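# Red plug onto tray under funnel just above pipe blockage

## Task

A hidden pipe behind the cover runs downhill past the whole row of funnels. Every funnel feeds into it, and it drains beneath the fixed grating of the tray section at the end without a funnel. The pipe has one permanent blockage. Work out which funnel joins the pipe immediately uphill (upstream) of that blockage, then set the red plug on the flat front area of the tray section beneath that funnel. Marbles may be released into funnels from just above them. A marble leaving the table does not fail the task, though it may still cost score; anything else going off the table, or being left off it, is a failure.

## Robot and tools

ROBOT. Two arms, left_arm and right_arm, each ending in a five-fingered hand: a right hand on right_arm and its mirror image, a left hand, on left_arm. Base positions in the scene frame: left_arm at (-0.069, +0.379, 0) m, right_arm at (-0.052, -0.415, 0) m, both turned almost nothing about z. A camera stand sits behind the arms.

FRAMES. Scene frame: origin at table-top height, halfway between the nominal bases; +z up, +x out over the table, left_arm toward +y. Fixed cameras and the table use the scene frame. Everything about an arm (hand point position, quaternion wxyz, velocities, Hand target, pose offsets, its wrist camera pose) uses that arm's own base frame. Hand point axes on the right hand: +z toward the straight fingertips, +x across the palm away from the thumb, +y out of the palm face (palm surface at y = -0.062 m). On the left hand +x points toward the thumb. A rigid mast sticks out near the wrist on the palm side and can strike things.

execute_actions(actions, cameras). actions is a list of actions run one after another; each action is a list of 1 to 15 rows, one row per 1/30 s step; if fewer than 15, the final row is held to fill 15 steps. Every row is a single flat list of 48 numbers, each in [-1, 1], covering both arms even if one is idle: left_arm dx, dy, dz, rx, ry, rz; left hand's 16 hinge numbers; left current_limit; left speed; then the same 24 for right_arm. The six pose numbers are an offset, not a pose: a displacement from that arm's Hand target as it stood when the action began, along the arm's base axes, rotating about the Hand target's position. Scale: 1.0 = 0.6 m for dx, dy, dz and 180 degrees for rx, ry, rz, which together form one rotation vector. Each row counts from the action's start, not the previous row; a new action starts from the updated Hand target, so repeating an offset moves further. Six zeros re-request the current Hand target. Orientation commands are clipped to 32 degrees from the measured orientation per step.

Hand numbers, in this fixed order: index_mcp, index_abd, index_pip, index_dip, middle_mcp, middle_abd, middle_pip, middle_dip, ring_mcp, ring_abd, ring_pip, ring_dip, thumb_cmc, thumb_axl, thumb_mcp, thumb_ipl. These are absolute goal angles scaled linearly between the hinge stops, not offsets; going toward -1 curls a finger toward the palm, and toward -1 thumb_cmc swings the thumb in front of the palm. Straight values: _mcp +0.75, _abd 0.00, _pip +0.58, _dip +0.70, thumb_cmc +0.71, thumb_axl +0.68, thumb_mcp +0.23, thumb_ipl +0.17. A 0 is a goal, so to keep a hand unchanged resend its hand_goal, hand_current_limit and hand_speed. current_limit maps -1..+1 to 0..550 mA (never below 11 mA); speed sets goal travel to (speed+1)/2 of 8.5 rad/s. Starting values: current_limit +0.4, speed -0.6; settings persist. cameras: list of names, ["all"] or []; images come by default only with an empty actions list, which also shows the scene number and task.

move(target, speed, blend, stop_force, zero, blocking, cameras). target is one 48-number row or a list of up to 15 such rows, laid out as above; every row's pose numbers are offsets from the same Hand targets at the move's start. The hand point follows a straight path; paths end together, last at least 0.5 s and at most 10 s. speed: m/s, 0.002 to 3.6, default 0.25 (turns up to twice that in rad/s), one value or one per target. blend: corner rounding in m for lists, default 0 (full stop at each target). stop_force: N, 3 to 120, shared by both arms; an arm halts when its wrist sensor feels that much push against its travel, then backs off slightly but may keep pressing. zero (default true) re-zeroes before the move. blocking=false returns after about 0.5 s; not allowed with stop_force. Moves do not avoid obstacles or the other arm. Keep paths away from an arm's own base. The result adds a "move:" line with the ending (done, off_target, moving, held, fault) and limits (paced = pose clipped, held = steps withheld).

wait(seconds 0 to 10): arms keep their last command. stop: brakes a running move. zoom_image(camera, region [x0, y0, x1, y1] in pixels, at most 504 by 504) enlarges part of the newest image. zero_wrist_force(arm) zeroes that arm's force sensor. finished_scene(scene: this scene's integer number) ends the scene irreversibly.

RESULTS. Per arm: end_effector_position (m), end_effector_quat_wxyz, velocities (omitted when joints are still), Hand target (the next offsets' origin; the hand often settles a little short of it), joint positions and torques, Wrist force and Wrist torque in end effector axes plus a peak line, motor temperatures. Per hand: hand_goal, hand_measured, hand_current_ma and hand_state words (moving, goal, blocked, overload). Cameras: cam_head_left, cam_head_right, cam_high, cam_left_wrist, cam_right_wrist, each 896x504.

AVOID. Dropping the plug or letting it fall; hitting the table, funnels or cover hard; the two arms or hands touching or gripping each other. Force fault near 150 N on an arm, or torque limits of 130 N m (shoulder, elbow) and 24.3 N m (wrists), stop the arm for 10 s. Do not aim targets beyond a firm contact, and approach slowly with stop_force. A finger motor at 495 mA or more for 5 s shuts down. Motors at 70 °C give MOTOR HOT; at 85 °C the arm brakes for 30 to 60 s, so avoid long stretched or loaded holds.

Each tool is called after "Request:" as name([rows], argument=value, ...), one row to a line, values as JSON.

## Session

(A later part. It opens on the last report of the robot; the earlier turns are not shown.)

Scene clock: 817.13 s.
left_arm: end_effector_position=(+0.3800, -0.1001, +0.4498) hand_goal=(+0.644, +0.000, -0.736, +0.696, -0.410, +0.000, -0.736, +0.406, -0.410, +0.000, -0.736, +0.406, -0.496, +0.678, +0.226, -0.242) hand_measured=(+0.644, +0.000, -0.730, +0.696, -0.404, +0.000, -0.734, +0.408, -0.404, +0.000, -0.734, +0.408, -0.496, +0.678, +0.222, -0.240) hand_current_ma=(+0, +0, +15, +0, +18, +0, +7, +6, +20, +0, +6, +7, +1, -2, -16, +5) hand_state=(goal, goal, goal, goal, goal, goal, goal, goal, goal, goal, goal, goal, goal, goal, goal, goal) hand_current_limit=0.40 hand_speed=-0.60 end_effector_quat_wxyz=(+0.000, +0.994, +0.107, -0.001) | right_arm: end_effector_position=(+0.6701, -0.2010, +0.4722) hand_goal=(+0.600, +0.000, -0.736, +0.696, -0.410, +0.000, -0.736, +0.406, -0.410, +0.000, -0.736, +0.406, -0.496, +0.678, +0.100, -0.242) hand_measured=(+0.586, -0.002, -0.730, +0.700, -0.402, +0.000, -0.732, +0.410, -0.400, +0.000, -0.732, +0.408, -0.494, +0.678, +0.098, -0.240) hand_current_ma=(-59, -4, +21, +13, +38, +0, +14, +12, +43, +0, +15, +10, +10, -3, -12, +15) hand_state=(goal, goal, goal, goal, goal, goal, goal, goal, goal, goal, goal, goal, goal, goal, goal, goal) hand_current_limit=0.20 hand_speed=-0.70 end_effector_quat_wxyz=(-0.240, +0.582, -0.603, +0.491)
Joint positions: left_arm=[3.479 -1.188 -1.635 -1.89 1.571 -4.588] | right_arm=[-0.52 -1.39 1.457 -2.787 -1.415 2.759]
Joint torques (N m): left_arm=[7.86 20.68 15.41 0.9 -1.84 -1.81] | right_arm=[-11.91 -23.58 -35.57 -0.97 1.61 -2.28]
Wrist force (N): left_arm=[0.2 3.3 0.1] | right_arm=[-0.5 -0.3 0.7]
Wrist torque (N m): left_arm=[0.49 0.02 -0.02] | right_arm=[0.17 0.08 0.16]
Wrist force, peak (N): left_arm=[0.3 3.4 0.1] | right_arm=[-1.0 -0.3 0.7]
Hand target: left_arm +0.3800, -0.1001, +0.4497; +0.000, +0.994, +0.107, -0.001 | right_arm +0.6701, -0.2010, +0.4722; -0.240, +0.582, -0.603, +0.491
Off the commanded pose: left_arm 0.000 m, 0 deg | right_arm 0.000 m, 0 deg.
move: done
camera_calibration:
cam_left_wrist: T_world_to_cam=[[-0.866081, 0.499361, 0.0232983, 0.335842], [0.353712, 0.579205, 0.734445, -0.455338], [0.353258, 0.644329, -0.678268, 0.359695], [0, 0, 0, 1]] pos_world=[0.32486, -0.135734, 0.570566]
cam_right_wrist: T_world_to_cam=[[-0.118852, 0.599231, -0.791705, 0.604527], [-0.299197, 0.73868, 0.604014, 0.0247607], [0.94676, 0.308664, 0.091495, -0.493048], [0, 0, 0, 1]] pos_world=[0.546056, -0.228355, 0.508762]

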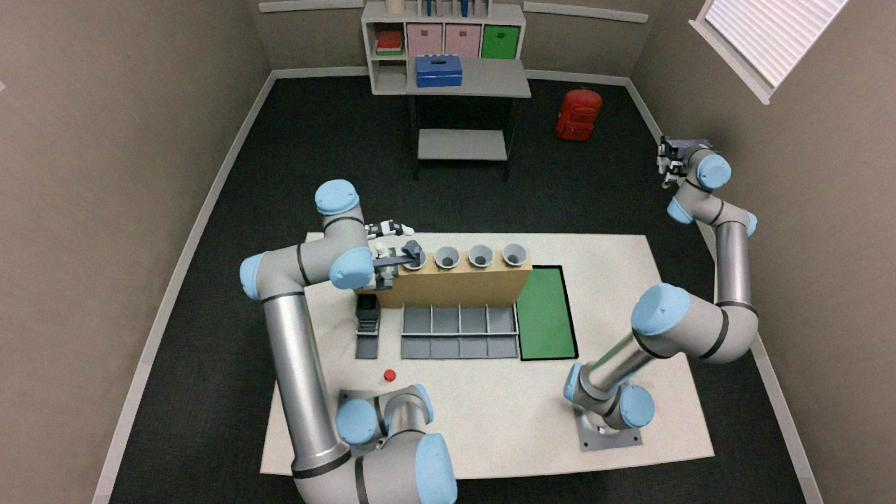

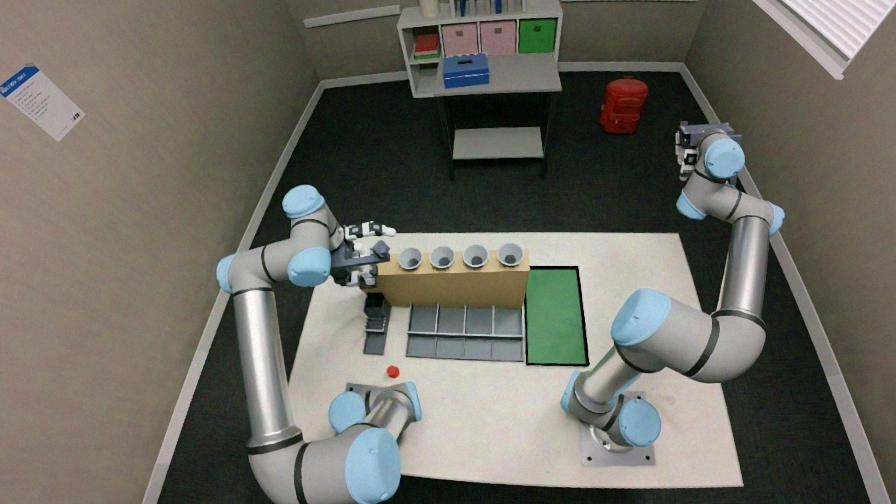

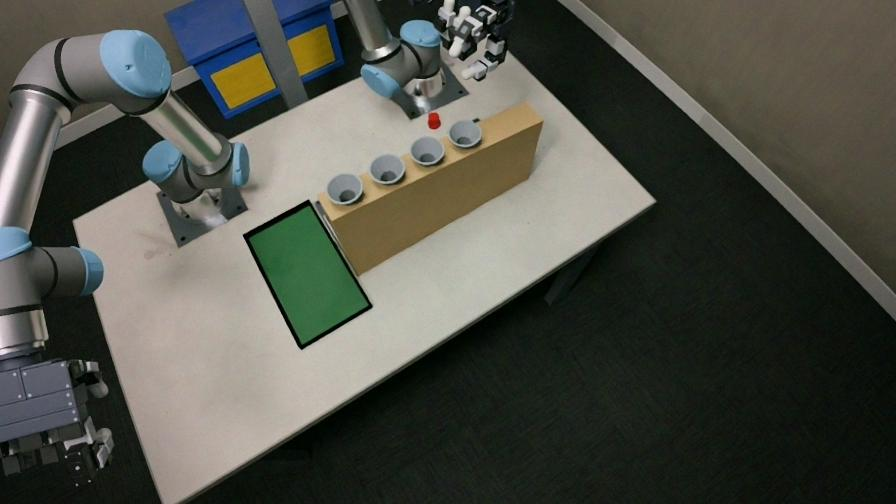

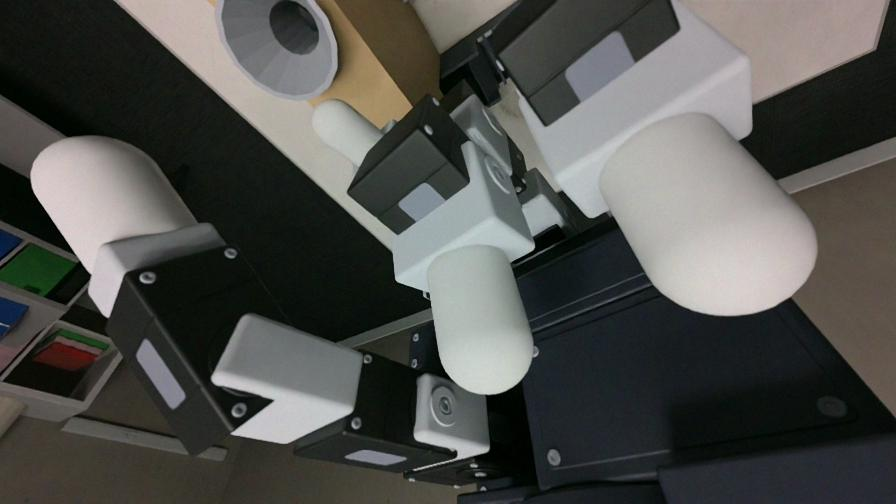

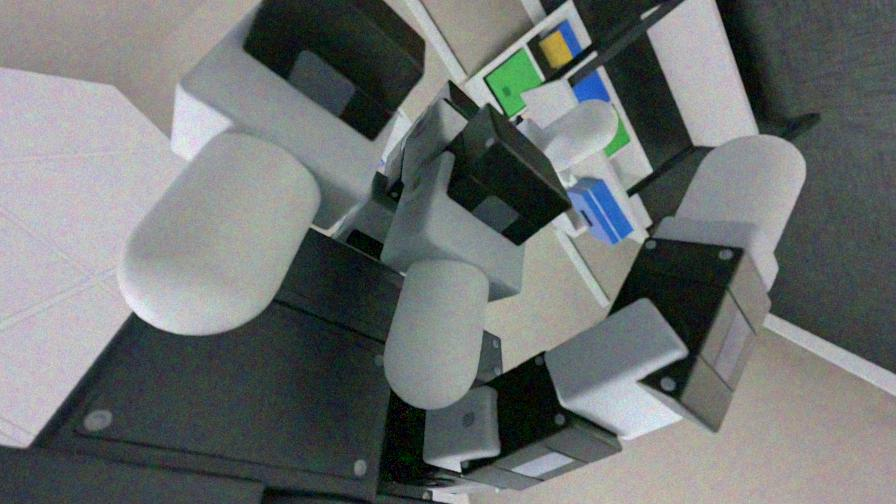

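Request:
move(target=[-0.152,0.742,0.167,0,0,0.361,0.644,0,-0.737,0.696,-0.411,0,-0.737,0.406,-0.411,0,-0.737,0.406,-0.496,0.678,0.225,-0.243,0.4,-0.6,0,0,0,0,0,0,0.644,0,-0.737,0.696,-0.411,0,-0.737,0.406,-0.411,0,-0.737,0.406,-0.496,0.678,0.225,-0.243,0.4,-0.6], speed=0.4)

Request:
move([
  [-0.4,0.0525,0,0,0,0.18,0.644,0,-0.737,0.696,-0.411,0,-0.737,0.406,-0.411,0,-0.737,0.406,-0.496,0.678,0.225,-0.243,0.4,-0.6,0.072,0.502,0,0,0,0.13,0.644,0,-0.737,0.696,-0.411,0,-0.737,0.406,-0.411,0,-0.737,0.406,-0.496,0.678,0.225,-0.243,0.4,-0.6],
  [-0.798,0.105,0,0,0,0.361,0.644,0,-0.737,0.696,-0.411,0,-0.737,0.406,-0.411,0,-0.737,0.406,-0.496,0.678,0.225,-0.243,0.4,-0.6,-0.0775,0.935,0,0,0,0.222,0.644,0,-0.737,0.696,-0.411,0,-0.737,0.406,-0.411,0,-0.737,0.406,-0.496,0.678,0.225,-0.243,0.4,-0.6],
], speed=0.4, blend=[0.05,0])

Request:
move(target=[0,0,0,0,0,0,0.644,0,-0.737,0.696,-0.411,0,-0.737,0.406,-0.411,0,-0.737,0.406,-0.496,0.678,0.225,-0.243,0.4,-0.6,-0.733,0.64,-0.2,0,0,0.222,0.644,0,-0.737,0.696,-0.411,0,-0.737,0.406,-0.411,0,-0.737,0.406,-0.496,0.678,0.225,-0.243,0.4,-0.6], speed=0.35, cameras=["all"])

Scene clock: 859.73 s.
left_arm: end_effector_position=(+0.2888, +0.3450, +0.5499) hand_goal=(+0.644, +0.000, -0.736, +0.696, -0.410, +0.000, -0.736, +0.406, -0.410, +0.000, -0.736, +0.406, -0.496, +0.678, +0.226, -0.242) hand_measured=(+0.644, +0.000, -0.730, +0.696, -0.404, +0.000, -0.734, +0.408, -0.404, +0.000, -0.734, +0.408, -0.496, +0.678, +0.222, -0.240) hand_current_ma=(+1, +0, +15, +0, +18, +0, +7, +6, +20, +0, +6, +7, +1, -2, -16, +5) hand_state=(goal, goal, goal, goal, goal, goal, goal, goal, goal, goal, goal, goal, goal, goal, goal, goal) hand_current_limit=0.40 hand_speed=-0.60 end_effector_quat_wxyz=(+0.000, +0.781, +0.624, +0.000) | right_arm: end_effector_position=(+0.6701, -0.2010, +0.4722) hand_goal=(+0.644, +0.000, -0.736, +0.696, -0.410, +0.000, -0.736, +0.406, -0.410, +0.000, -0.736, +0.406, -0.496, +0.678, +0.226, -0.242) hand_measured=(+0.628, -0.002, -0.732, +0.700, -0.402, +0.000, -0.732, +0.410, -0.400, +0.000, -0.732, +0.408, -0.494, +0.678, +0.222, -0.240) hand_current_ma=(-70, -4, +19, +13, +38, +0, +14, +12, +43, +0, +15, +10, +10, -3, -21, +14) hand_state=(goal, goal, goal, goal, goal, goal, goal, goal, goal, goal, goal, goal, goal, goal, goal, goal) hand_current_limit=0.40 hand_speed=-0.60 end_effector_quat_wxyz=(-0.240, +0.582, -0.603, +0.491)
Joint positions: left_arm=[4.524 -1.417 -1.198 -2.099 1.571 -4.678] | right_arm=[-0.52 -1.39 1.457 -2.787 -1.415 2.759]
Joint torques (N m): left_arm=[6.65 0.54 27.41 0.83 1.55 -1.8] | right_arm=[-12.46 -25.71 -35.44 -1.21 1.6 -1.94]
Wrist force (N): left_arm=[0.2 2.9 -0.1] | right_arm=[-0.7 -0.2 0.6]
Wrist torque (N m): left_arm=[0.46 0.05 0.00] | right_arm=[0.21 0.10 0.14]
Wrist force, peak (N): left_arm=[0.4 4.4 0.7] | right_arm=[-1.0 -0.1 0.8]
Hand target: left_arm +0.2888, +0.3451, +0.5499; +0.000, +0.781, +0.624, +0.000 | right_arm +0.6701, -0.2010, +0.4722; -0.240, +0.582, -0.603, +0.491
Off the commanded pose: left_arm 0.000 m, 0 deg | right_arm 0.000 m, 0 deg.
move: done

Scene clock: 861.90 s.
left_arm: end_effector_position=(-0.1899, +0.4081, +0.5499) hand_goal=(+0.644, +0.000, -0.736, +0.696, -0.410, +0.000, -0.736, +0.406, -0.410, +0.000, -0.736, +0.406, -0.496, +0.678, +0.226, -0.242) hand_measured=(+0.644, +0.000, -0.730, +0.696, -0.404, +0.000, -0.734, +0.408, -0.404, +0.000, -0.734, +0.408, -0.496, +0.678, +0.222, -0.240) hand_current_ma=(+1, +0, +15, +0, +18, +0, +7, +6, +20, +0, +6, +7, +1, -2, -16, +4) hand_state=(goal, goal, goal, goal, goal, goal, goal, goal, goal, goal, goal, goal, goal, goal, goal, goal) hand_current_limit=0.40 hand_speed=-0.60 end_effector_quat_wxyz=(+0.001, +0.324, +0.946, +0.000) | right_arm: end_effector_position=(+0.6236, +0.3598, +0.4722) hand_goal=(+0.644, +0.000, -0.736, +0.696, -0.410, +0.000, -0.736, +0.406, -0.410, +0.000, -0.736, +0.406, -0.496, +0.678, +0.226, -0.242) hand_measured=(+0.628, -0.002, -0.732, +0.700, -0.402, +0.000, -0.732, +0.410, -0.400, +0.000, -0.732, +0.408, -0.494, +0.678, +0.222, -0.240) hand_current_ma=(-67, -4, +19, +13, +38, +0, +14, +12, +43, +0, +15, +10, +10, -3, -21, +13) hand_state=(goal, goal, goal, goal, goal, goal, goal, goal, goal, goal, goal, goal, goal, goal, goal, goal) hand_current_limit=0.40 hand_speed=-0.60 end_effector_quat_wxyz=(-0.393, +0.753, -0.368, +0.379)
Joint positions: left_arm=[5.656 -1.417 -1.198 -2.099 1.571 -4.68] | right_arm=[0.342 -1.329 1.383 -2.78 -1.565 2.826]
Joint torques (N m): left_arm=[6.58 0.05 28.25 0.88 1.17 -1.8] | right_arm=[9.03 -26.34 -34.33 -0.8 -1.82 1.88]
Wrist force (N): left_arm=[0.4 3.0 -0.1] | right_arm=[-0.7 -0.5 0.3]
Wrist torque (N m): left_arm=[0.47 0.00 0.01] | right_arm=[0.21 0.09 -0.04]
Wrist force, peak (N): left_arm=[0.6 3.9 0.2] | right_arm=[-2.2 -0.7 0.2]
Hand target: left_arm -0.1900, +0.4081, +0.5499; +0.001, +0.324, +0.946, +0.000 | right_arm +0.6236, +0.3600, +0.4722; -0.393, +0.753, -0.368, +0.379
Off the commanded pose: left_arm 0.000 m, 0 deg | right_arm 0.000 m, 0 deg.
move: done

Scene clock: 864.37 s.
left_arm: end_effector_position=(-0.1900, +0.4081, +0.5499) hand_goal=(+0.644, +0.000, -0.736, +0.696, -0.410, +0.000, -0.736, +0.406, -0.410, +0.000, -0.736, +0.406, -0.496, +0.678, +0.226, -0.242) hand_measured=(+0.644, +0.000, -0.730, +0.696, -0.404, +0.000, -0.734, +0.408, -0.404, +0.000, -0.734, +0.408, -0.496, +0.678, +0.222, -0.240) hand_current_ma=(+1, +0, +15, +0, +18, +0, +7, +6, +20, +0, +6, +7, +1, -2, -16, +4) hand_state=(goal, goal, goal, goal, goal, goal, goal, goal, goal, goal, goal, goal, goal, goal, goal, goal) hand_current_limit=0.40 hand_speed=-0.60 end_effector_quat_wxyz=(+0.001, +0.324, +0.946, +0.000) | right_arm: end_effector_position=(+0.1838, +0.7439, +0.3522) hand_goal=(+0.644, +0.000, -0.736, +0.696, -0.410, +0.000, -0.736, +0.406, -0.410, +0.000, -0.736, +0.406, -0.496, +0.678, +0.226, -0.242) hand_measured=(+0.628, -0.002, -0.732, +0.700, -0.402, +0.000, -0.732, +0.410, -0.400, +0.000, -0.732, +0.408, -0.494, +0.678, +0.222, -0.240) hand_current_ma=(-67, -4, +19, +13, +38, +0, +14, +12, +43, +0, +15, +10, +10, -3, -21, +13) hand_state=(goal, goal, goal, goal, goal, goal, goal, goal, goal, goal, goal, goal, goal, goal, goal, goal) hand_current_limit=0.40 hand_speed=-0.60 end_effector_quat_wxyz=(-0.499, +0.833, -0.089, +0.222)
Joint positions: left_arm=[5.656 -1.417 -1.198 -2.099 1.571 -4.68] | right_arm=[1.194 -1.153 1.456 -3.024 -1.706 2.889]
Joint torques (N m): left_arm=[7.09 0.7 28.07 1.03 1.51 -1.84] | right_arm=[10.82 -33.84 -34.88 -0.78 -1.93 1.75]
Wrist force (N): left_arm=[0.4 2.9 -0.1] | right_arm=[-0.5 0.0 0.7]
Wrist torque (N m): left_arm=[0.45 -0.01 0.02] | right_arm=[0.23 0.08 -0.01]
Wrist force, peak (N): left_arm=[0.4 3.4 -0.1] | right_arm=[-2.3 -0.3 0.7]
Hand target: left_arm -0.1900, +0.4081, +0.5499; +0.001, +0.324, +0.946, +0.000 | right_arm +0.1838, +0.7440, +0.3522; -0.499, +0.833, -0.089, +0.222
Off the commanded pose: left_arm 0.000 m, 0 deg | right_arm 0.000 m, 0 deg.
move: done
camera_calibration:
cam_left_wrist: T_world_to_cam=[[0.173812, -0.984504, 0.0232521, 0.389176], [-0.671253, -0.101166, 0.734293, -0.538712], [-0.720562, -0.143237, -0.678435, 0.418968], [0, 0, 0, 1]] pos_world=[-0.127363, 0.388658, 0.670765]
cam_right_wrist: T_world_to_cam=[[-0.61079, -0.0120726, -0.7917, 0.430681], [-0.779657, -0.165218, 0.604018, 0.0144916], [-0.138095, 0.986183, 0.091501, -0.617971], [0, 0, 0, 1]] pos_world=[0.189015, 0.617026, 0.388762]

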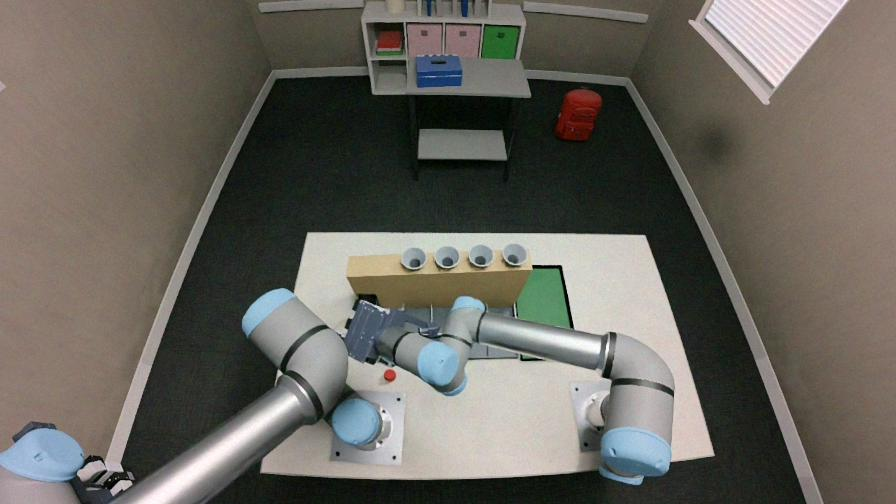

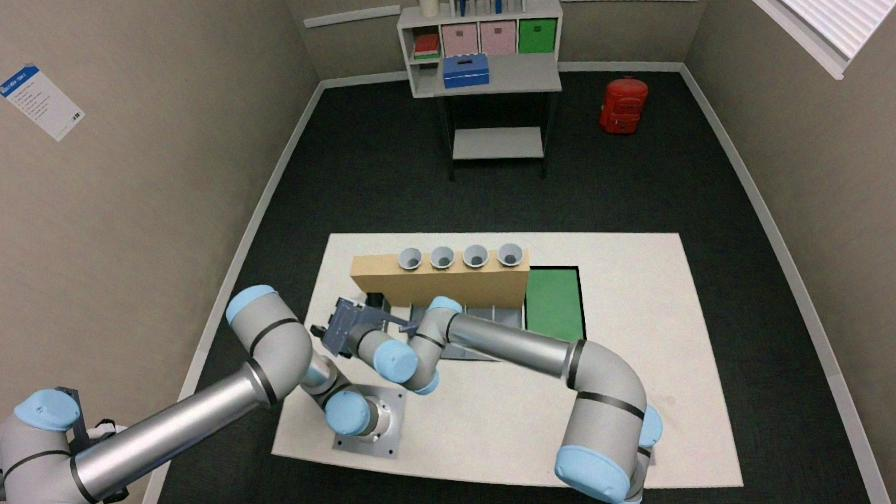

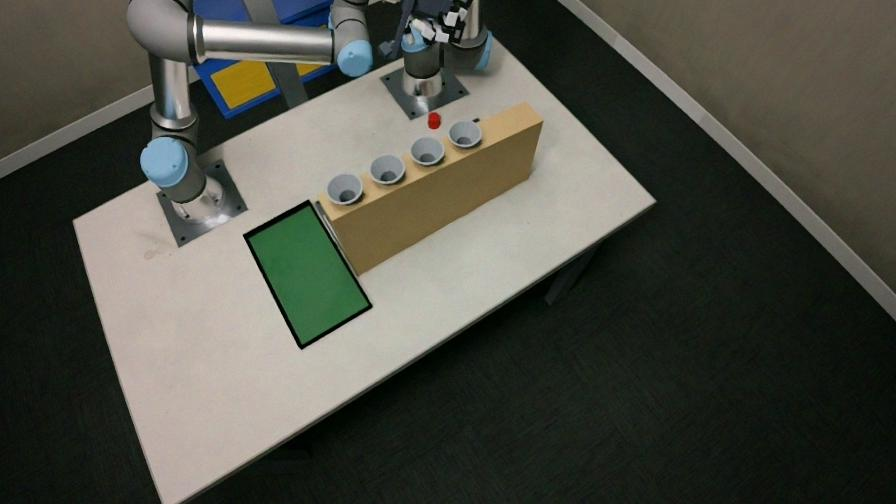

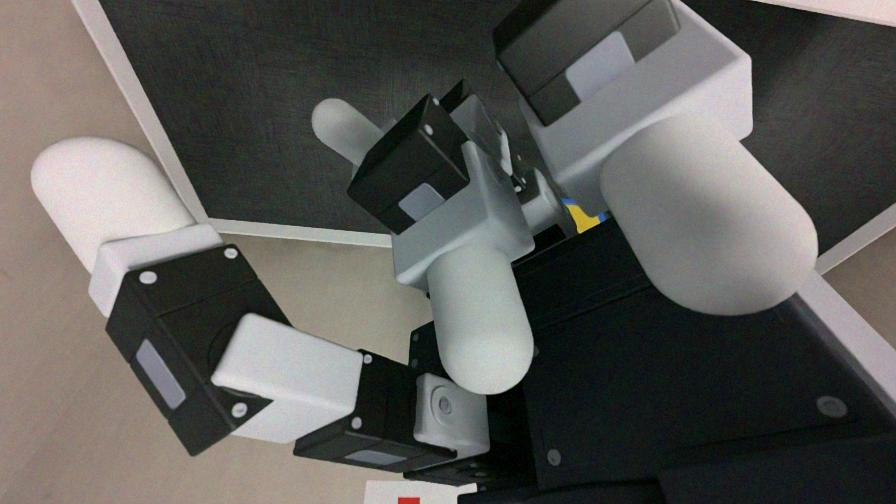

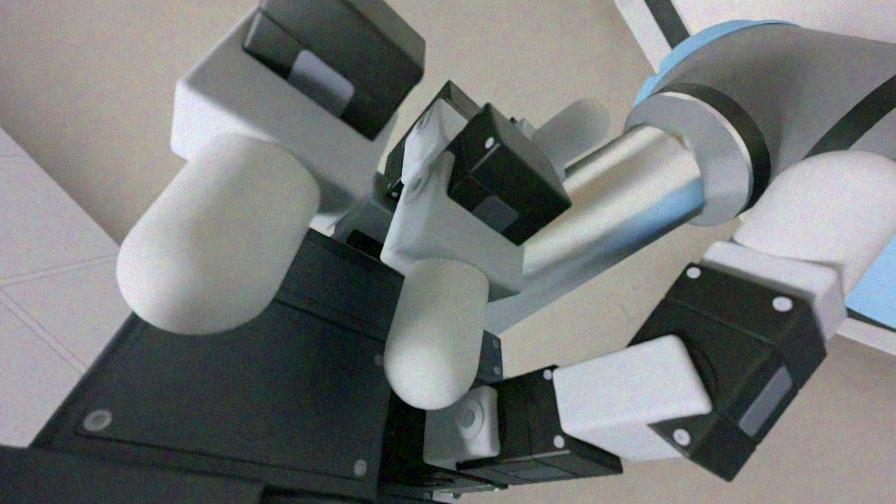

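Request:
move(target=[0,0,0,0,0,0,0.644,0,-0.737,0.696,-0.411,0,-0.737,0.406,-0.411,0,-0.737,0.406,-0.496,0.678,0.225,-0.243,0.4,-0.6,0,0,-0.4287,0,0,0,0.644,0,-0.737,0.696,-0.411,0,-0.737,0.406,-0.411,0,-0.737,0.406,-0.496,0.678,0.225,-0.243,0.4,-0.6], speed=0.15, cameras=["cam_head_left","cam_high","cam_right_wrist"])

Scene clock: 870.03 s.
left_arm: end_effector_position=(-0.1900, +0.4081, +0.5499) hand_goal=(+0.644, +0.000, -0.736, +0.696, -0.410, +0.000, -0.736, +0.406, -0.410, +0.000, -0.736, +0.406, -0.496, +0.678, +0.226, -0.242) hand_measured=(+0.644, +0.000, -0.730, +0.696, -0.404, +0.000, -0.734, +0.408, -0.404, +0.000, -0.734, +0.408, -0.496, +0.678, +0.222, -0.240) hand_current_ma=(+1, +0, +15, +0, +18, +0, +7, +6, +20, +0, +6, +7, +1, -2, -16, +4) hand_state=(goal, goal, goal, goal, goal, goal, goal, goal, goal, goal, goal, goal, goal, goal, goal, goal) hand_current_limit=0.40 hand_speed=-0.60 end_effector_quat_wxyz=(+0.001, +0.324, +0.946, +0.000) | right_arm: end_effector_position=(+0.1838, +0.7440, +0.0951) hand_goal=(+0.644, +0.000, -0.736, +0.696, -0.410, +0.000, -0.736, +0.406, -0.410, +0.000, -0.736, +0.406, -0.496, +0.678, +0.226, -0.242) hand_measured=(+0.630, -0.002, -0.732, +0.700, -0.402, +0.000, -0.732, +0.410, -0.400, +0.000, -0.732, +0.408, -0.494, +0.678, +0.222, -0.240) hand_current_ma=(-65, -4, +19, +13, +38, +0, +14, +12, +43, +0, +15, +10, +10, -3, -20, +13) hand_state=(goal, goal, goal, goal, goal, goal, goal, goal, goal, goal, goal, goal, goal, goal, goal, goal) hand_current_limit=0.40 hand_speed=-0.60 end_effector_quat_wxyz=(-0.499, +0.833, -0.089, +0.222)
Joint positions: left_arm=[5.656 -1.417 -1.198 -2.099 1.571 -4.68] | right_arm=[1.194 -0.821 1.677 -3.578 -1.706 2.889]
Joint torques (N m): left_arm=[6.87 0.41 27.46 1.05 1.47 -1.69] | right_arm=[0.05 -39.92 -26.64 -4.4 -1.11 -2.12]
Wrist force (N): left_arm=[0.2 3.1 -0.1] | right_arm=[-0.6 0.1 0.4]
Wrist torque (N m): left_arm=[0.48 0.03 -0.01] | right_arm=[0.28 0.08 -0.01]
Wrist force, peak (N): left_arm=[0.4 3.3 0.0] | right_arm=[-0.9 0.9 0.8]
Hand target: left_arm -0.1900, +0.4081, +0.5499; +0.001, +0.324, +0.946, +0.000 | right_arm +0.1838, +0.7440, +0.0950; -0.499, +0.833, -0.089, +0.222
Off the commanded pose: left_arm 0.000 m, 0 deg | right_arm 0.000 m, 0 deg.
move: done
camera_calibration:
cam_right_wrist: T_world_to_cam=[[-0.610843, -0.0121471, -0.791659, 0.227185], [-0.779598, -0.165294, 0.604073, 0.169812], [-0.138194, 0.98617, 0.0914986, -0.594419], [0, 0, 0, 1]] pos_world=[0.189014, 0.617026, 0.131662]
Images, in order (width x height): cam_head_left 896x504, cam_high 896x504, cam_right_wrist 896x504.

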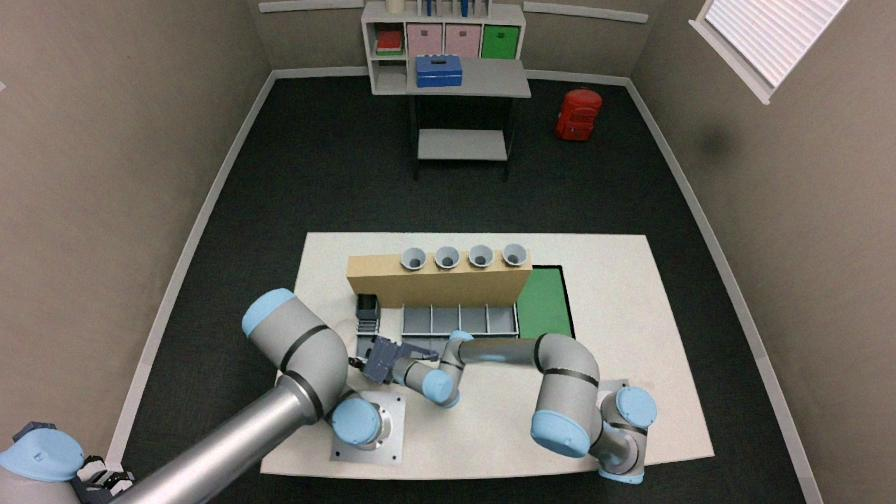

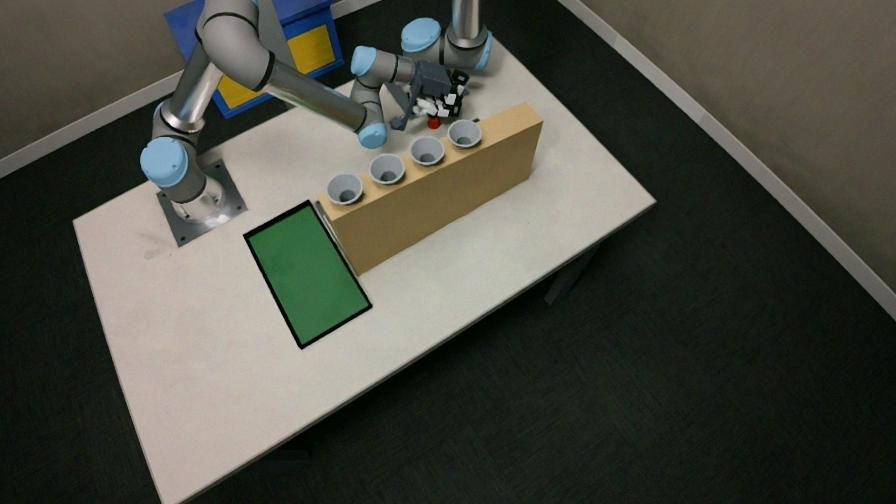

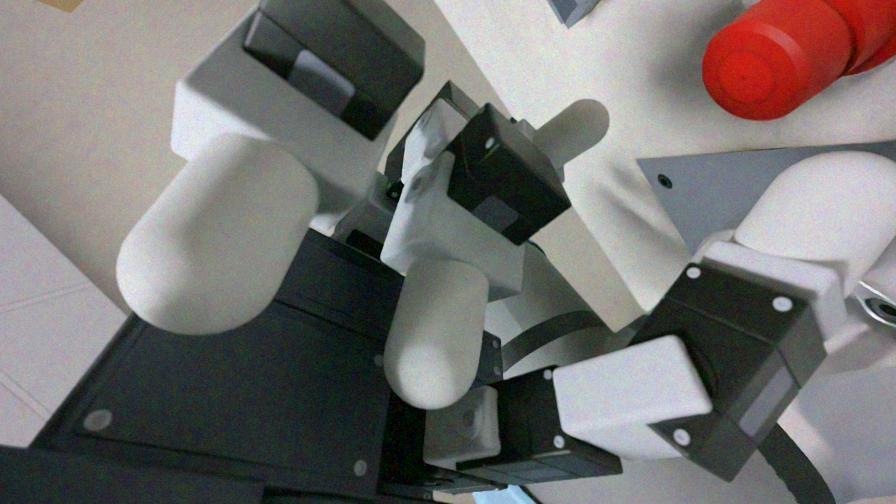

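Request:
move(target=[0,0,0,0,0,0,0.644,0,-0.737,0.696,-0.411,0,-0.737,0.406,-0.411,0,-0.737,0.406,-0.496,0.678,0.225,-0.243,0.4,-0.6,0.0058,0.0175,-0.0333,0,0,0,0.644,0,-0.737,0.696,-0.411,0,-0.737,0.406,-0.411,0,-0.737,0.406,-0.496,0.678,0.225,-0.243,0.4,-0.6], speed=0.1, cameras=["cam_right_wrist"])

Scene clock: 879.27 s.
left_arm: end_effector_position=(-0.1900, +0.4081, +0.5499) hand_goal=(+0.644, +0.000, -0.736, +0.696, -0.410, +0.000, -0.736, +0.406, -0.410, +0.000, -0.736, +0.406, -0.496, +0.678, +0.226, -0.242) hand_measured=(+0.644, +0.000, -0.730, +0.696, -0.404, +0.000, -0.734, +0.408, -0.404, +0.000, -0.734, +0.408, -0.496, +0.678, +0.222, -0.240) hand_current_ma=(+1, +0, +15, +0, +18, +0, +7, +6, +20, +0, +6, +7, +1, -2, -16, +4) hand_state=(goal, goal, goal, goal, goal, goal, goal, goal, goal, goal, goal, goal, goal, goal, goal, goal) hand_current_limit=0.40 hand_speed=-0.60 end_effector_quat_wxyz=(+0.001, +0.324, +0.946, +0.000) | right_arm: end_effector_position=(+0.1872, +0.7544, +0.0751) hand_goal=(+0.644, +0.000, -0.736, +0.696, -0.410, +0.000, -0.736, +0.406, -0.410, +0.000, -0.736, +0.406, -0.496, +0.678, +0.226, -0.242) hand_measured=(+0.630, -0.002, -0.732, +0.700, -0.402, +0.000, -0.732, +0.410, -0.400, +0.000, -0.732, +0.408, -0.494, +0.678, +0.222, -0.240) hand_current_ma=(-65, -4, +19, +13, +38, +0, +14, +12, +43, +0, +15, +10, +10, -3, -20, +13) hand_state=(goal, goal, goal, goal, goal, goal, goal, goal, goal, goal, goal, goal, goal, goal, goal, goal) hand_current_limit=0.40 hand_speed=-0.60 end_effector_quat_wxyz=(-0.499, +0.833, -0.089, +0.222)
Joint positions: left_arm=[5.656 -1.417 -1.198 -2.099 1.571 -4.68] | right_arm=[1.195 -0.768 1.64 -3.594 -1.707 2.889]
Joint torques (N m): left_arm=[6.38 0.4 27.47 1.05 1.45 -1.52] | right_arm=[10.79 -40.04 -27.46 -4.4 -1.84 1.97]
Wrist force (N): left_arm=[0.6 2.7 -0.2] | right_arm=[-0.9 0.2 0.5]
Wrist torque (N m): left_arm=[0.44 -0.03 0.03] | right_arm=[0.29 0.11 -0.04]
Wrist force, peak (N): left_arm=[0.5 3.3 -0.1] | right_arm=[-1.1 -0.1 0.7]
Hand target: left_arm -0.1900, +0.4081, +0.5499; +0.001, +0.324, +0.946, +0.000 | right_arm +0.1872, +0.7545, +0.0750; -0.499, +0.833, -0.089, +0.222
Off the commanded pose: left_arm 0.000 m, 0 deg | right_arm 0.000 m, 0 deg.
move: done
camera_calibration:
cam_right_wrist: T_world_to_cam=[[-0.610781, -0.0121327, -0.791707, 0.213541], [-0.779647, -0.165295, 0.60401, 0.186297], [-0.138193, 0.98617, 0.0914996, -0.602474], [0, 0, 0, 1]] pos_world=[0.192415, 0.627526, 0.111662]
Images, in order (width x height): cam_right_wrist 896x504.

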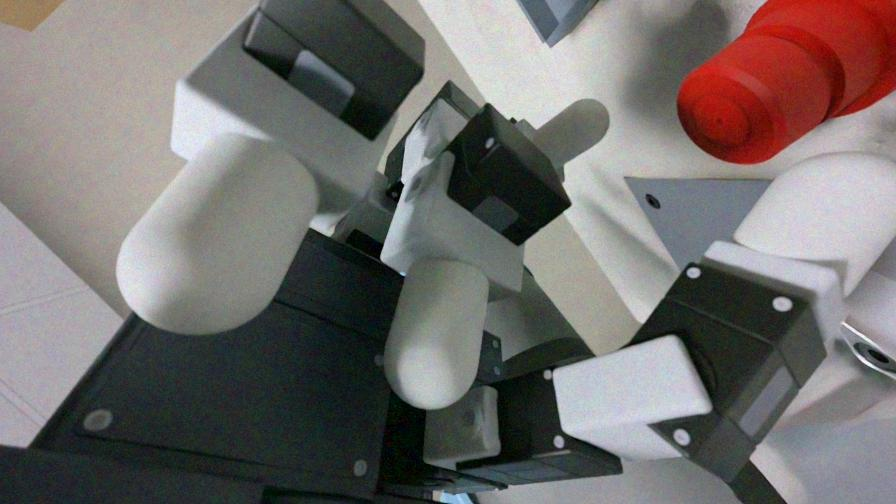

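Request:
move(target=[0,0,0,0,0,0,0.644,0,-0.737,0.696,-0.411,0,-0.737,0.406,-0.411,0,-0.737,0.406,-0.496,0.678,0.225,-0.243,0.4,-0.6,0.003,-0.0098,-0.0468,0,0,0,0.644,0,-0.737,0.696,-0.411,0,-0.737,0.406,-0.411,0,-0.737,0.406,-0.496,0.678,0.225,-0.243,0.4,-0.6], speed=0.05, cameras=["cam_right_wrist"])

Scene clock: 890.87 s.
left_arm: end_effector_position=(-0.1900, +0.4081, +0.5499) hand_goal=(+0.644, +0.000, -0.736, +0.696, -0.410, +0.000, -0.736, +0.406, -0.410, +0.000, -0.736, +0.406, -0.496, +0.678, +0.226, -0.242) hand_measured=(+0.644, +0.000, -0.730, +0.696, -0.404, +0.000, -0.734, +0.408, -0.404, +0.000, -0.734, +0.408, -0.496, +0.678, +0.222, -0.240) hand_current_ma=(+1, +0, +15, +0, +18, +0, +7, +6, +20, +0, +6, +7, +1, -2, -16, +4) hand_state=(goal, goal, goal, goal, goal, goal, goal, goal, goal, goal, goal, goal, goal, goal, goal, goal) hand_current_limit=0.40 hand_speed=-0.60 end_effector_quat_wxyz=(+0.001, +0.324, +0.946, +0.000) | right_arm: end_effector_position=(+0.1890, +0.7486, +0.0470) hand_goal=(+0.644, +0.000, -0.736, +0.696, -0.410, +0.000, -0.736, +0.406, -0.410, +0.000, -0.736, +0.406, -0.496, +0.678, +0.226, -0.242) hand_measured=(+0.630, -0.002, -0.732, +0.700, -0.402, +0.000, -0.732, +0.410, -0.400, +0.000, -0.732, +0.408, -0.494, +0.678, +0.222, -0.240) hand_current_ma=(-65, -4, +19, +13, +38, +0, +14, +12, +43, +0, +15, +10, +10, -3, -20, +13) hand_state=(goal, goal, goal, goal, goal, goal, goal, goal, goal, goal, goal, goal, goal, goal, goal, goal) hand_current_limit=0.40 hand_speed=-0.60 end_effector_quat_wxyz=(-0.499, +0.833, -0.089, +0.222)
Joint positions: left_arm=[5.656 -1.417 -1.198 -2.099 1.571 -4.68] | right_arm=[1.188 -0.724 1.656 -3.654 -1.702 2.887]
Joint torques (N m): left_arm=[6.75 0.71 27.57 0.93 1.53 -1.58] | right_arm=[-13.17 -41.22 -6.53 -4.45 1.16 -2.25]
Wrist force (N): left_arm=[0.4 2.9 0.0] | right_arm=[-0.3 -0.3 0.4]
Wrist torque (N m): left_arm=[0.46 0.00 0.01] | right_arm=[0.23 0.04 0.19]
Wrist force, peak (N): left_arm=[0.5 3.3 0.0] | right_arm=[-0.9 0.0 0.9]
Hand target: left_arm -0.1900, +0.4081, +0.5499; +0.001, +0.324, +0.946, +0.000 | right_arm +0.1890, +0.7486, +0.0469; -0.499, +0.833, -0.089, +0.222
Off the commanded pose: left_arm 0.000 m, 0 deg | right_arm 0.000 m, 0 deg.
move: done
camera_calibration:
cam_right_wrist: T_world_to_cam=[[-0.610781, -0.0121327, -0.791707, 0.192323], [-0.779647, -0.165295, 0.60401, 0.203715], [-0.138193, 0.98617, 0.0914996, -0.593934], [0, 0, 0, 1]] pos_world=[0.194215, 0.621726, 0.0835623]
Images, in order (width x height): cam_right_wrist 896x504.

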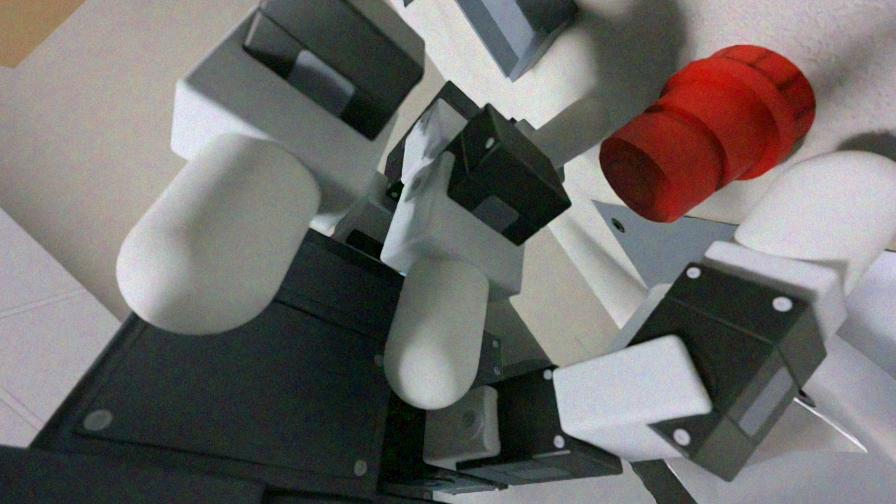

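Request:
zoom_image(camera="cam_right_wrist", region=[520, 20, 896, 270])

Request:
zoom_image(camera="cam_high", region=[390, 60, 490, 140])

Scaled by 1.340.

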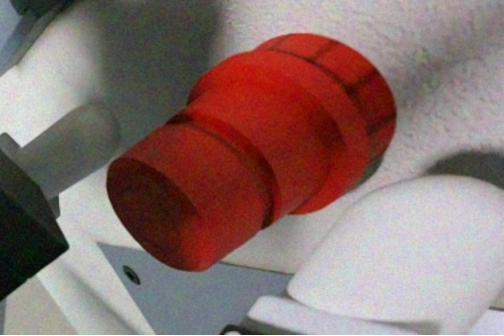

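This scene's latest camera images include none from cam_high. They are from: cam_right_wrist. cam_high's image comes with the result of a call that names it in "cameras".

Request:
move(target=[0,0,0,0,0,0,0.644,0,-0.737,0.696,-0.411,0,-0.737,0.406,-0.411,0,-0.737,0.406,-0.496,0.678,0.225,-0.243,0.4,-0.6,-0.0083,0.0007,-0.021,0,0,0,0.644,0,-0.737,0.696,-0.411,0,-0.737,0.406,-0.411,0,-0.737,0.406,-0.496,0.678,0.225,-0.243,0.4,-0.6], speed=0.03, stop_force=6, cameras=["cam_right_wrist","cam_high"])

Scene clock: 928.13 s.
left_arm: end_effector_position=(-0.1900, +0.4081, +0.5499) hand_goal=(+0.644, +0.000, -0.736, +0.696, -0.410, +0.000, -0.736, +0.406, -0.410, +0.000, -0.736, +0.406, -0.496, +0.678, +0.226, -0.242) hand_measured=(+0.644, +0.000, -0.730, +0.696, -0.404, +0.000, -0.734, +0.408, -0.404, +0.000, -0.734, +0.408, -0.496, +0.678, +0.222, -0.240) hand_current_ma=(+1, +0, +15, +0, +18, +0, +7, +6, +20, +0, +6, +7, +1, -2, -16, +4) hand_state=(goal, goal, goal, goal, goal, goal, goal, goal, goal, goal, goal, goal, goal, goal, goal, goal) hand_current_limit=0.40 hand_speed=-0.60 end_effector_quat_wxyz=(+0.001, +0.324, +0.946, +0.000) | right_arm: end_effector_position=(+0.1841, +0.7490, +0.0343) hand_goal=(+0.644, +0.000, -0.736, +0.696, -0.410, +0.000, -0.736, +0.406, -0.410, +0.000, -0.736, +0.406, -0.496, +0.678, +0.226, -0.242) hand_measured=(+0.630, -0.002, -0.732, +0.700, -0.402, +0.000, -0.732, +0.410, -0.400, +0.000, -0.732, +0.408, -0.494, +0.678, +0.222, -0.240) hand_current_ma=(-65, -4, +19, +13, +38, +0, +14, +12, +43, +0, +15, +10, +10, -3, -20, +13) hand_state=(goal, goal, goal, goal, goal, goal, goal, goal, goal, goal, goal, goal, goal, goal, goal, goal) hand_current_limit=0.40 hand_speed=-0.60 end_effector_quat_wxyz=(-0.499, +0.833, -0.089, +0.222)
Joint positions: left_arm=[5.656 -1.417 -1.198 -2.099 1.571 -4.68] | right_arm=[1.197 -0.7 1.654 -3.676 -1.709 2.89]
Joint torques (N m): left_arm=[6.26 0.71 26.58 1 1.43 -1.32] | right_arm=[11.92 -40.74 -26.75 -4.28 -2.02 2.16]
Wrist force (N): left_arm=[0.7 3.0 0.1] | right_arm=[-0.7 -0.2 0.4]
Wrist torque (N m): left_arm=[0.46 -0.03 0.03] | right_arm=[0.25 0.09 -0.04]
Wrist force, peak (N): left_arm=[0.4 3.3 0.0] | right_arm=[-0.9 -0.2 0.7]
Hand target: left_arm -0.1900, +0.4081, +0.5499; +0.001, +0.324, +0.946, +0.000 | right_arm +0.1841, +0.7490, +0.0343; -0.499, +0.833, -0.089, +0.222
Off the commanded pose: left_arm 0.000 m, 0 deg | right_arm 0.000 m, 0 deg.
move: done
camera_calibration:
cam_right_wrist: T_world_to_cam=[[-0.610781, -0.0121327, -0.791707, 0.179219], [-0.779647, -0.165295, 0.60401, 0.207553], [-0.138193, 0.98617, 0.0914996, -0.593858], [0, 0, 0, 1]] pos_world=[0.189215, 0.622126, 0.0708623]
Images, in order (width x height): cam_high 896x504, cam_right_wrist 896x504.

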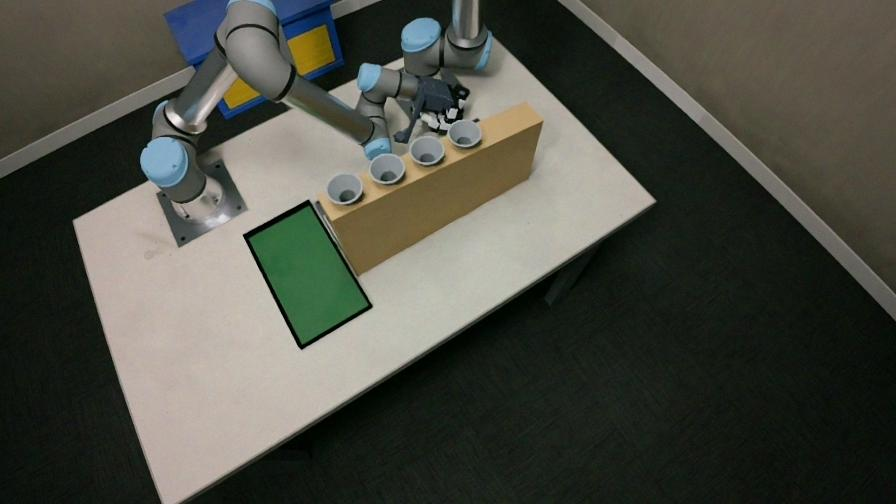

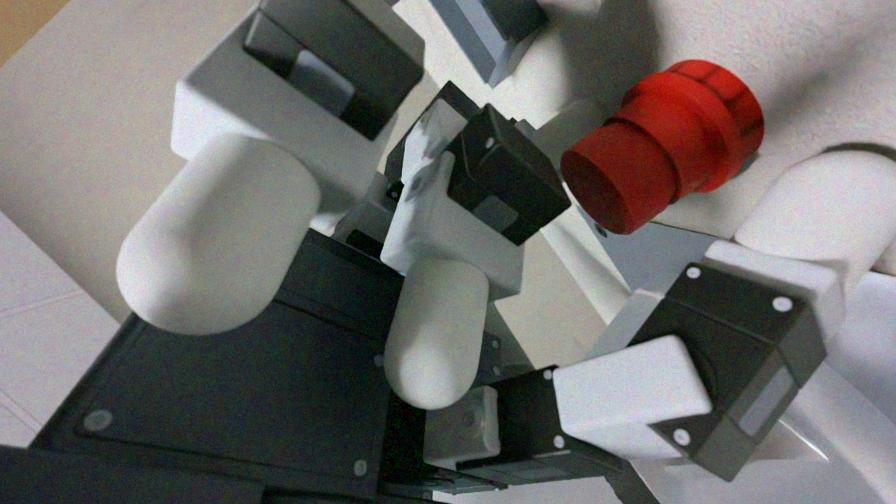

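Request:
move(target=[0,0,0,0,0,0,0.644,0,-0.737,0.696,-0.411,0,-0.737,0.406,-0.411,0,-0.737,0.406,-0.496,0.678,0.225,-0.243,0.4,-0.6,0,0,0,0,0,0,0.54,0,-0.737,0.696,-0.411,0,-0.737,0.406,-0.411,0,-0.737,0.406,-0.496,0.678,0.14,-0.243,0,-0.9], speed=0.05, cameras=["cam_right_wrist"])

Scene clock: 932.97 s.
left_arm: end_effector_position=(-0.1900, +0.4081, +0.5499) hand_goal=(+0.644, +0.000, -0.736, +0.696, -0.410, +0.000, -0.736, +0.406, -0.410, +0.000, -0.736, +0.406, -0.496, +0.678, +0.226, -0.242) hand_measured=(+0.644, +0.000, -0.730, +0.696, -0.404, +0.000, -0.734, +0.408, -0.404, +0.000, -0.734, +0.408, -0.496, +0.678, +0.222, -0.240) hand_current_ma=(+1, +0, +15, +0, +18, +0, +7, +6, +20, +0, +6, +7, +1, -2, -16, +4) hand_state=(goal, goal, goal, goal, goal, goal, goal, goal, goal, goal, goal, goal, goal, goal, goal, goal) hand_current_limit=0.40 hand_speed=-0.60 end_effector_quat_wxyz=(+0.001, +0.324, +0.946, +0.000) | right_arm: end_effector_position=(+0.1841, +0.7490, +0.0343) hand_goal=(+0.540, +0.000, -0.736, +0.696, -0.410, +0.000, -0.736, +0.406, -0.410, +0.000, -0.736, +0.406, -0.496, +0.678, +0.140, -0.242) hand_measured=(+0.538, -0.002, -0.732, +0.700, -0.402, +0.000, -0.732, +0.410, -0.400, +0.000, -0.732, +0.408, -0.494, +0.678, +0.142, -0.240) hand_current_ma=(-10, -4, +19, +13, +38, +0, +14, +12, +43, +0, +15, +10, +10, -3, +8, +13) hand_state=(goal, goal, goal, goal, goal, goal, goal, goal, goal, goal, goal, goal, goal, goal, goal, goal) hand_current_limit=0.00 hand_speed=-0.90 end_effector_quat_wxyz=(-0.499, +0.833, -0.089, +0.222)
Joint positions: left_arm=[5.656 -1.417 -1.198 -2.099 1.571 -4.68] | right_arm=[1.197 -0.7 1.654 -3.676 -1.709 2.89]
Joint torques (N m): left_arm=[6.84 0.92 27.48 0.93 1.25 -1.39] | right_arm=[12.14 -40.02 -25.8 -4.33 -1.88 2.12]
Wrist force (N): left_arm=[0.7 3.0 -0.3] | right_arm=[-0.5 -0.1 0.5]
Wrist torque (N m): left_arm=[0.49 -0.05 0.04] | right_arm=[0.25 0.06 -0.01]
Wrist force, peak (N): left_arm=[0.6 3.2 -0.1] | right_arm=[-0.9 0.2 0.6]
Hand target: left_arm -0.1900, +0.4081, +0.5499; +0.001, +0.324, +0.946, +0.000 | right_arm +0.1841, +0.7490, +0.0343; -0.499, +0.833, -0.089, +0.222
Off the commanded pose: left_arm 0.000 m, 0 deg | right_arm 0.000 m, 0 deg.
move: done
camera_calibration:
cam_right_wrist: T_world_to_cam=[[-0.610781, -0.0121327, -0.791707, 0.179219], [-0.779647, -0.165295, 0.60401, 0.207553], [-0.138193, 0.98617, 0.0914996, -0.593858], [0, 0, 0, 1]] pos_world=[0.189215, 0.622126, 0.0708623]
Images, in order (width x height): cam_right_wrist 896x504.

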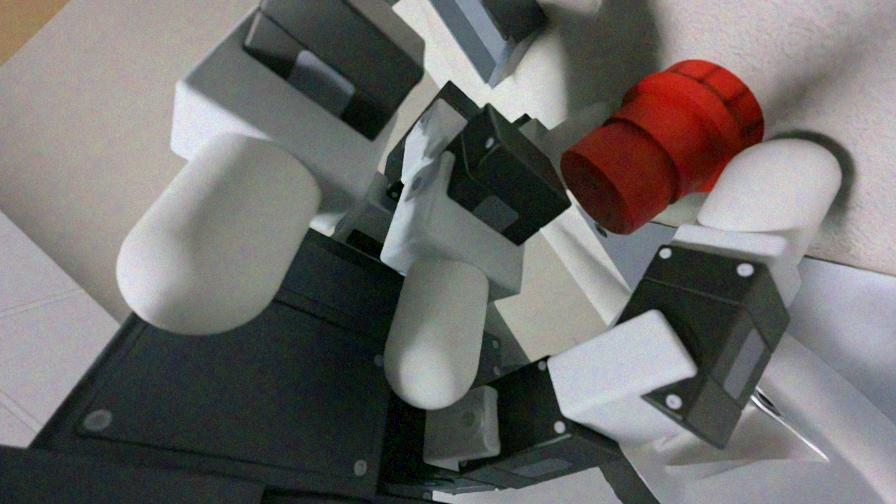

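Request:
move(target=[0,0,0,0,0,0,0.644,0,-0.737,0.696,-0.411,0,-0.737,0.406,-0.411,0,-0.737,0.406,-0.496,0.678,0.225,-0.243,0.4,-0.6,0,0,0,0,0,0,0.36,0,-0.737,0.696,-0.411,0,-0.737,0.406,-0.411,0,-0.737,0.406,-0.496,0.678,0.04,-0.243,0.1,-0.9], speed=0.05, cameras=["cam_right_wrist"])

Request:
zoom_image(camera="cam_right_wrist", region=[520, 20, 896, 270])

Scene clock: 936.13 s.
left_arm: end_effector_position=(-0.1900, +0.4081, +0.5499) hand_goal=(+0.644, +0.000, -0.736, +0.696, -0.410, +0.000, -0.736, +0.406, -0.410, +0.000, -0.736, +0.406, -0.496, +0.678, +0.226, -0.242) hand_measured=(+0.644, +0.000, -0.730, +0.696, -0.404, +0.000, -0.734, +0.408, -0.404, +0.000, -0.734, +0.408, -0.496, +0.678, +0.222, -0.240) hand_current_ma=(+1, +0, +15, +0, +18, +0, +7, +6, +20, +0, +6, +7, +1, -2, -16, +4) hand_state=(goal, goal, goal, goal, goal, goal, goal, goal, goal, goal, goal, goal, goal, goal, goal, goal) hand_current_limit=0.40 hand_speed=-0.60 end_effector_quat_wxyz=(+0.001, +0.324, +0.946, +0.000) | right_arm: end_effector_position=(+0.1841, +0.7490, +0.0343) hand_goal=(+0.360, +0.000, -0.736, +0.696, -0.410, +0.000, -0.736, +0.406, -0.410, +0.000, -0.736, +0.406, -0.496, +0.678, +0.040, -0.242) hand_measured=(+0.490, -0.002, -0.724, +0.700, -0.402, +0.000, -0.732, +0.410, -0.400, +0.000, -0.732, +0.408, -0.494, +0.678, +0.104, -0.232) hand_current_ma=(+302, -4, +51, +18, +38, +0, +14, +12, +43, +0, +15, +10, +10, -3, +302, +61) hand_state=(blocked, goal, goal, goal, goal, goal, goal, goal, goal, goal, goal, goal, goal, goal, blocked, goal) hand_current_limit=0.10 hand_speed=-0.90 end_effector_quat_wxyz=(-0.499, +0.833, -0.089, +0.222)
Joint positions: left_arm=[5.656 -1.417 -1.198 -2.099 1.571 -4.68] | right_arm=[1.197 -0.7 1.654 -3.676 -1.709 2.89]
Joint torques (N m): left_arm=[6.22 0.73 26.75 1.05 1.37 -1.28] | right_arm=[10.51 -40.47 -23.96 -3.93 -1.82 1.81]
Wrist force (N): left_arm=[0.4 3.0 -0.2] | right_arm=[-0.6 -0.8 0.4]
Wrist torque (N m): left_arm=[0.48 -0.01 0.02] | right_arm=[0.23 0.08 -0.01]
Wrist force, peak (N): left_arm=[0.7 3.3 0.1] | right_arm=[-0.6 -1.1 0.4]
Hand target: left_arm -0.1900, +0.4081, +0.5499; +0.001, +0.324, +0.946, +0.000 | right_arm +0.1841, +0.7490, +0.0343; -0.499, +0.833, -0.089, +0.222
Off the commanded pose: left_arm 0.000 m, 0 deg | right_arm 0.000 m, 0 deg.
move: done
camera_calibration:
cam_right_wrist: T_world_to_cam=[[-0.610781, -0.0121327, -0.791707, 0.179219], [-0.779647, -0.165295, 0.60401, 0.207553], [-0.138193, 0.98617, 0.0914996, -0.593858], [0, 0, 0, 1]] pos_world=[0.189215, 0.622126, 0.0708623]
Images, in order (width x height): cam_right_wrist 896x504.

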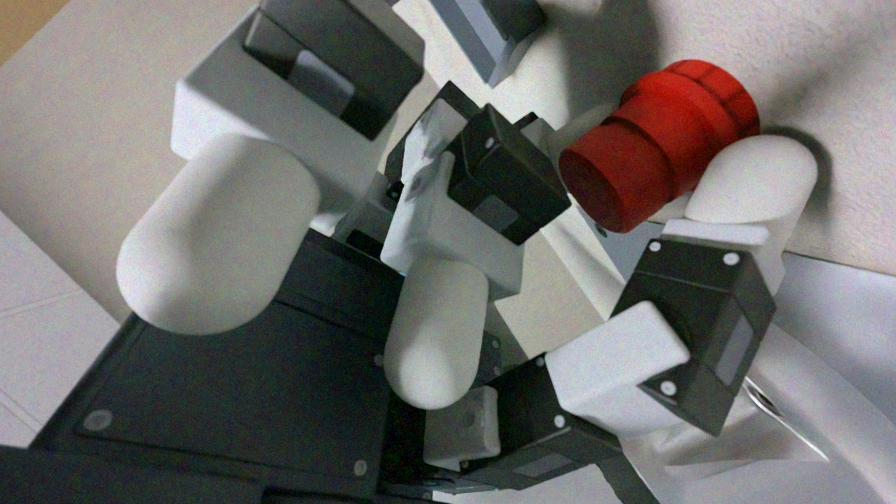

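Scaled by 1.340.

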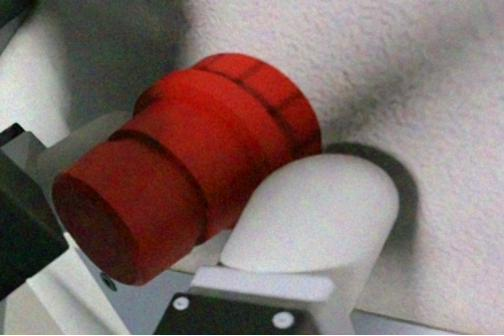

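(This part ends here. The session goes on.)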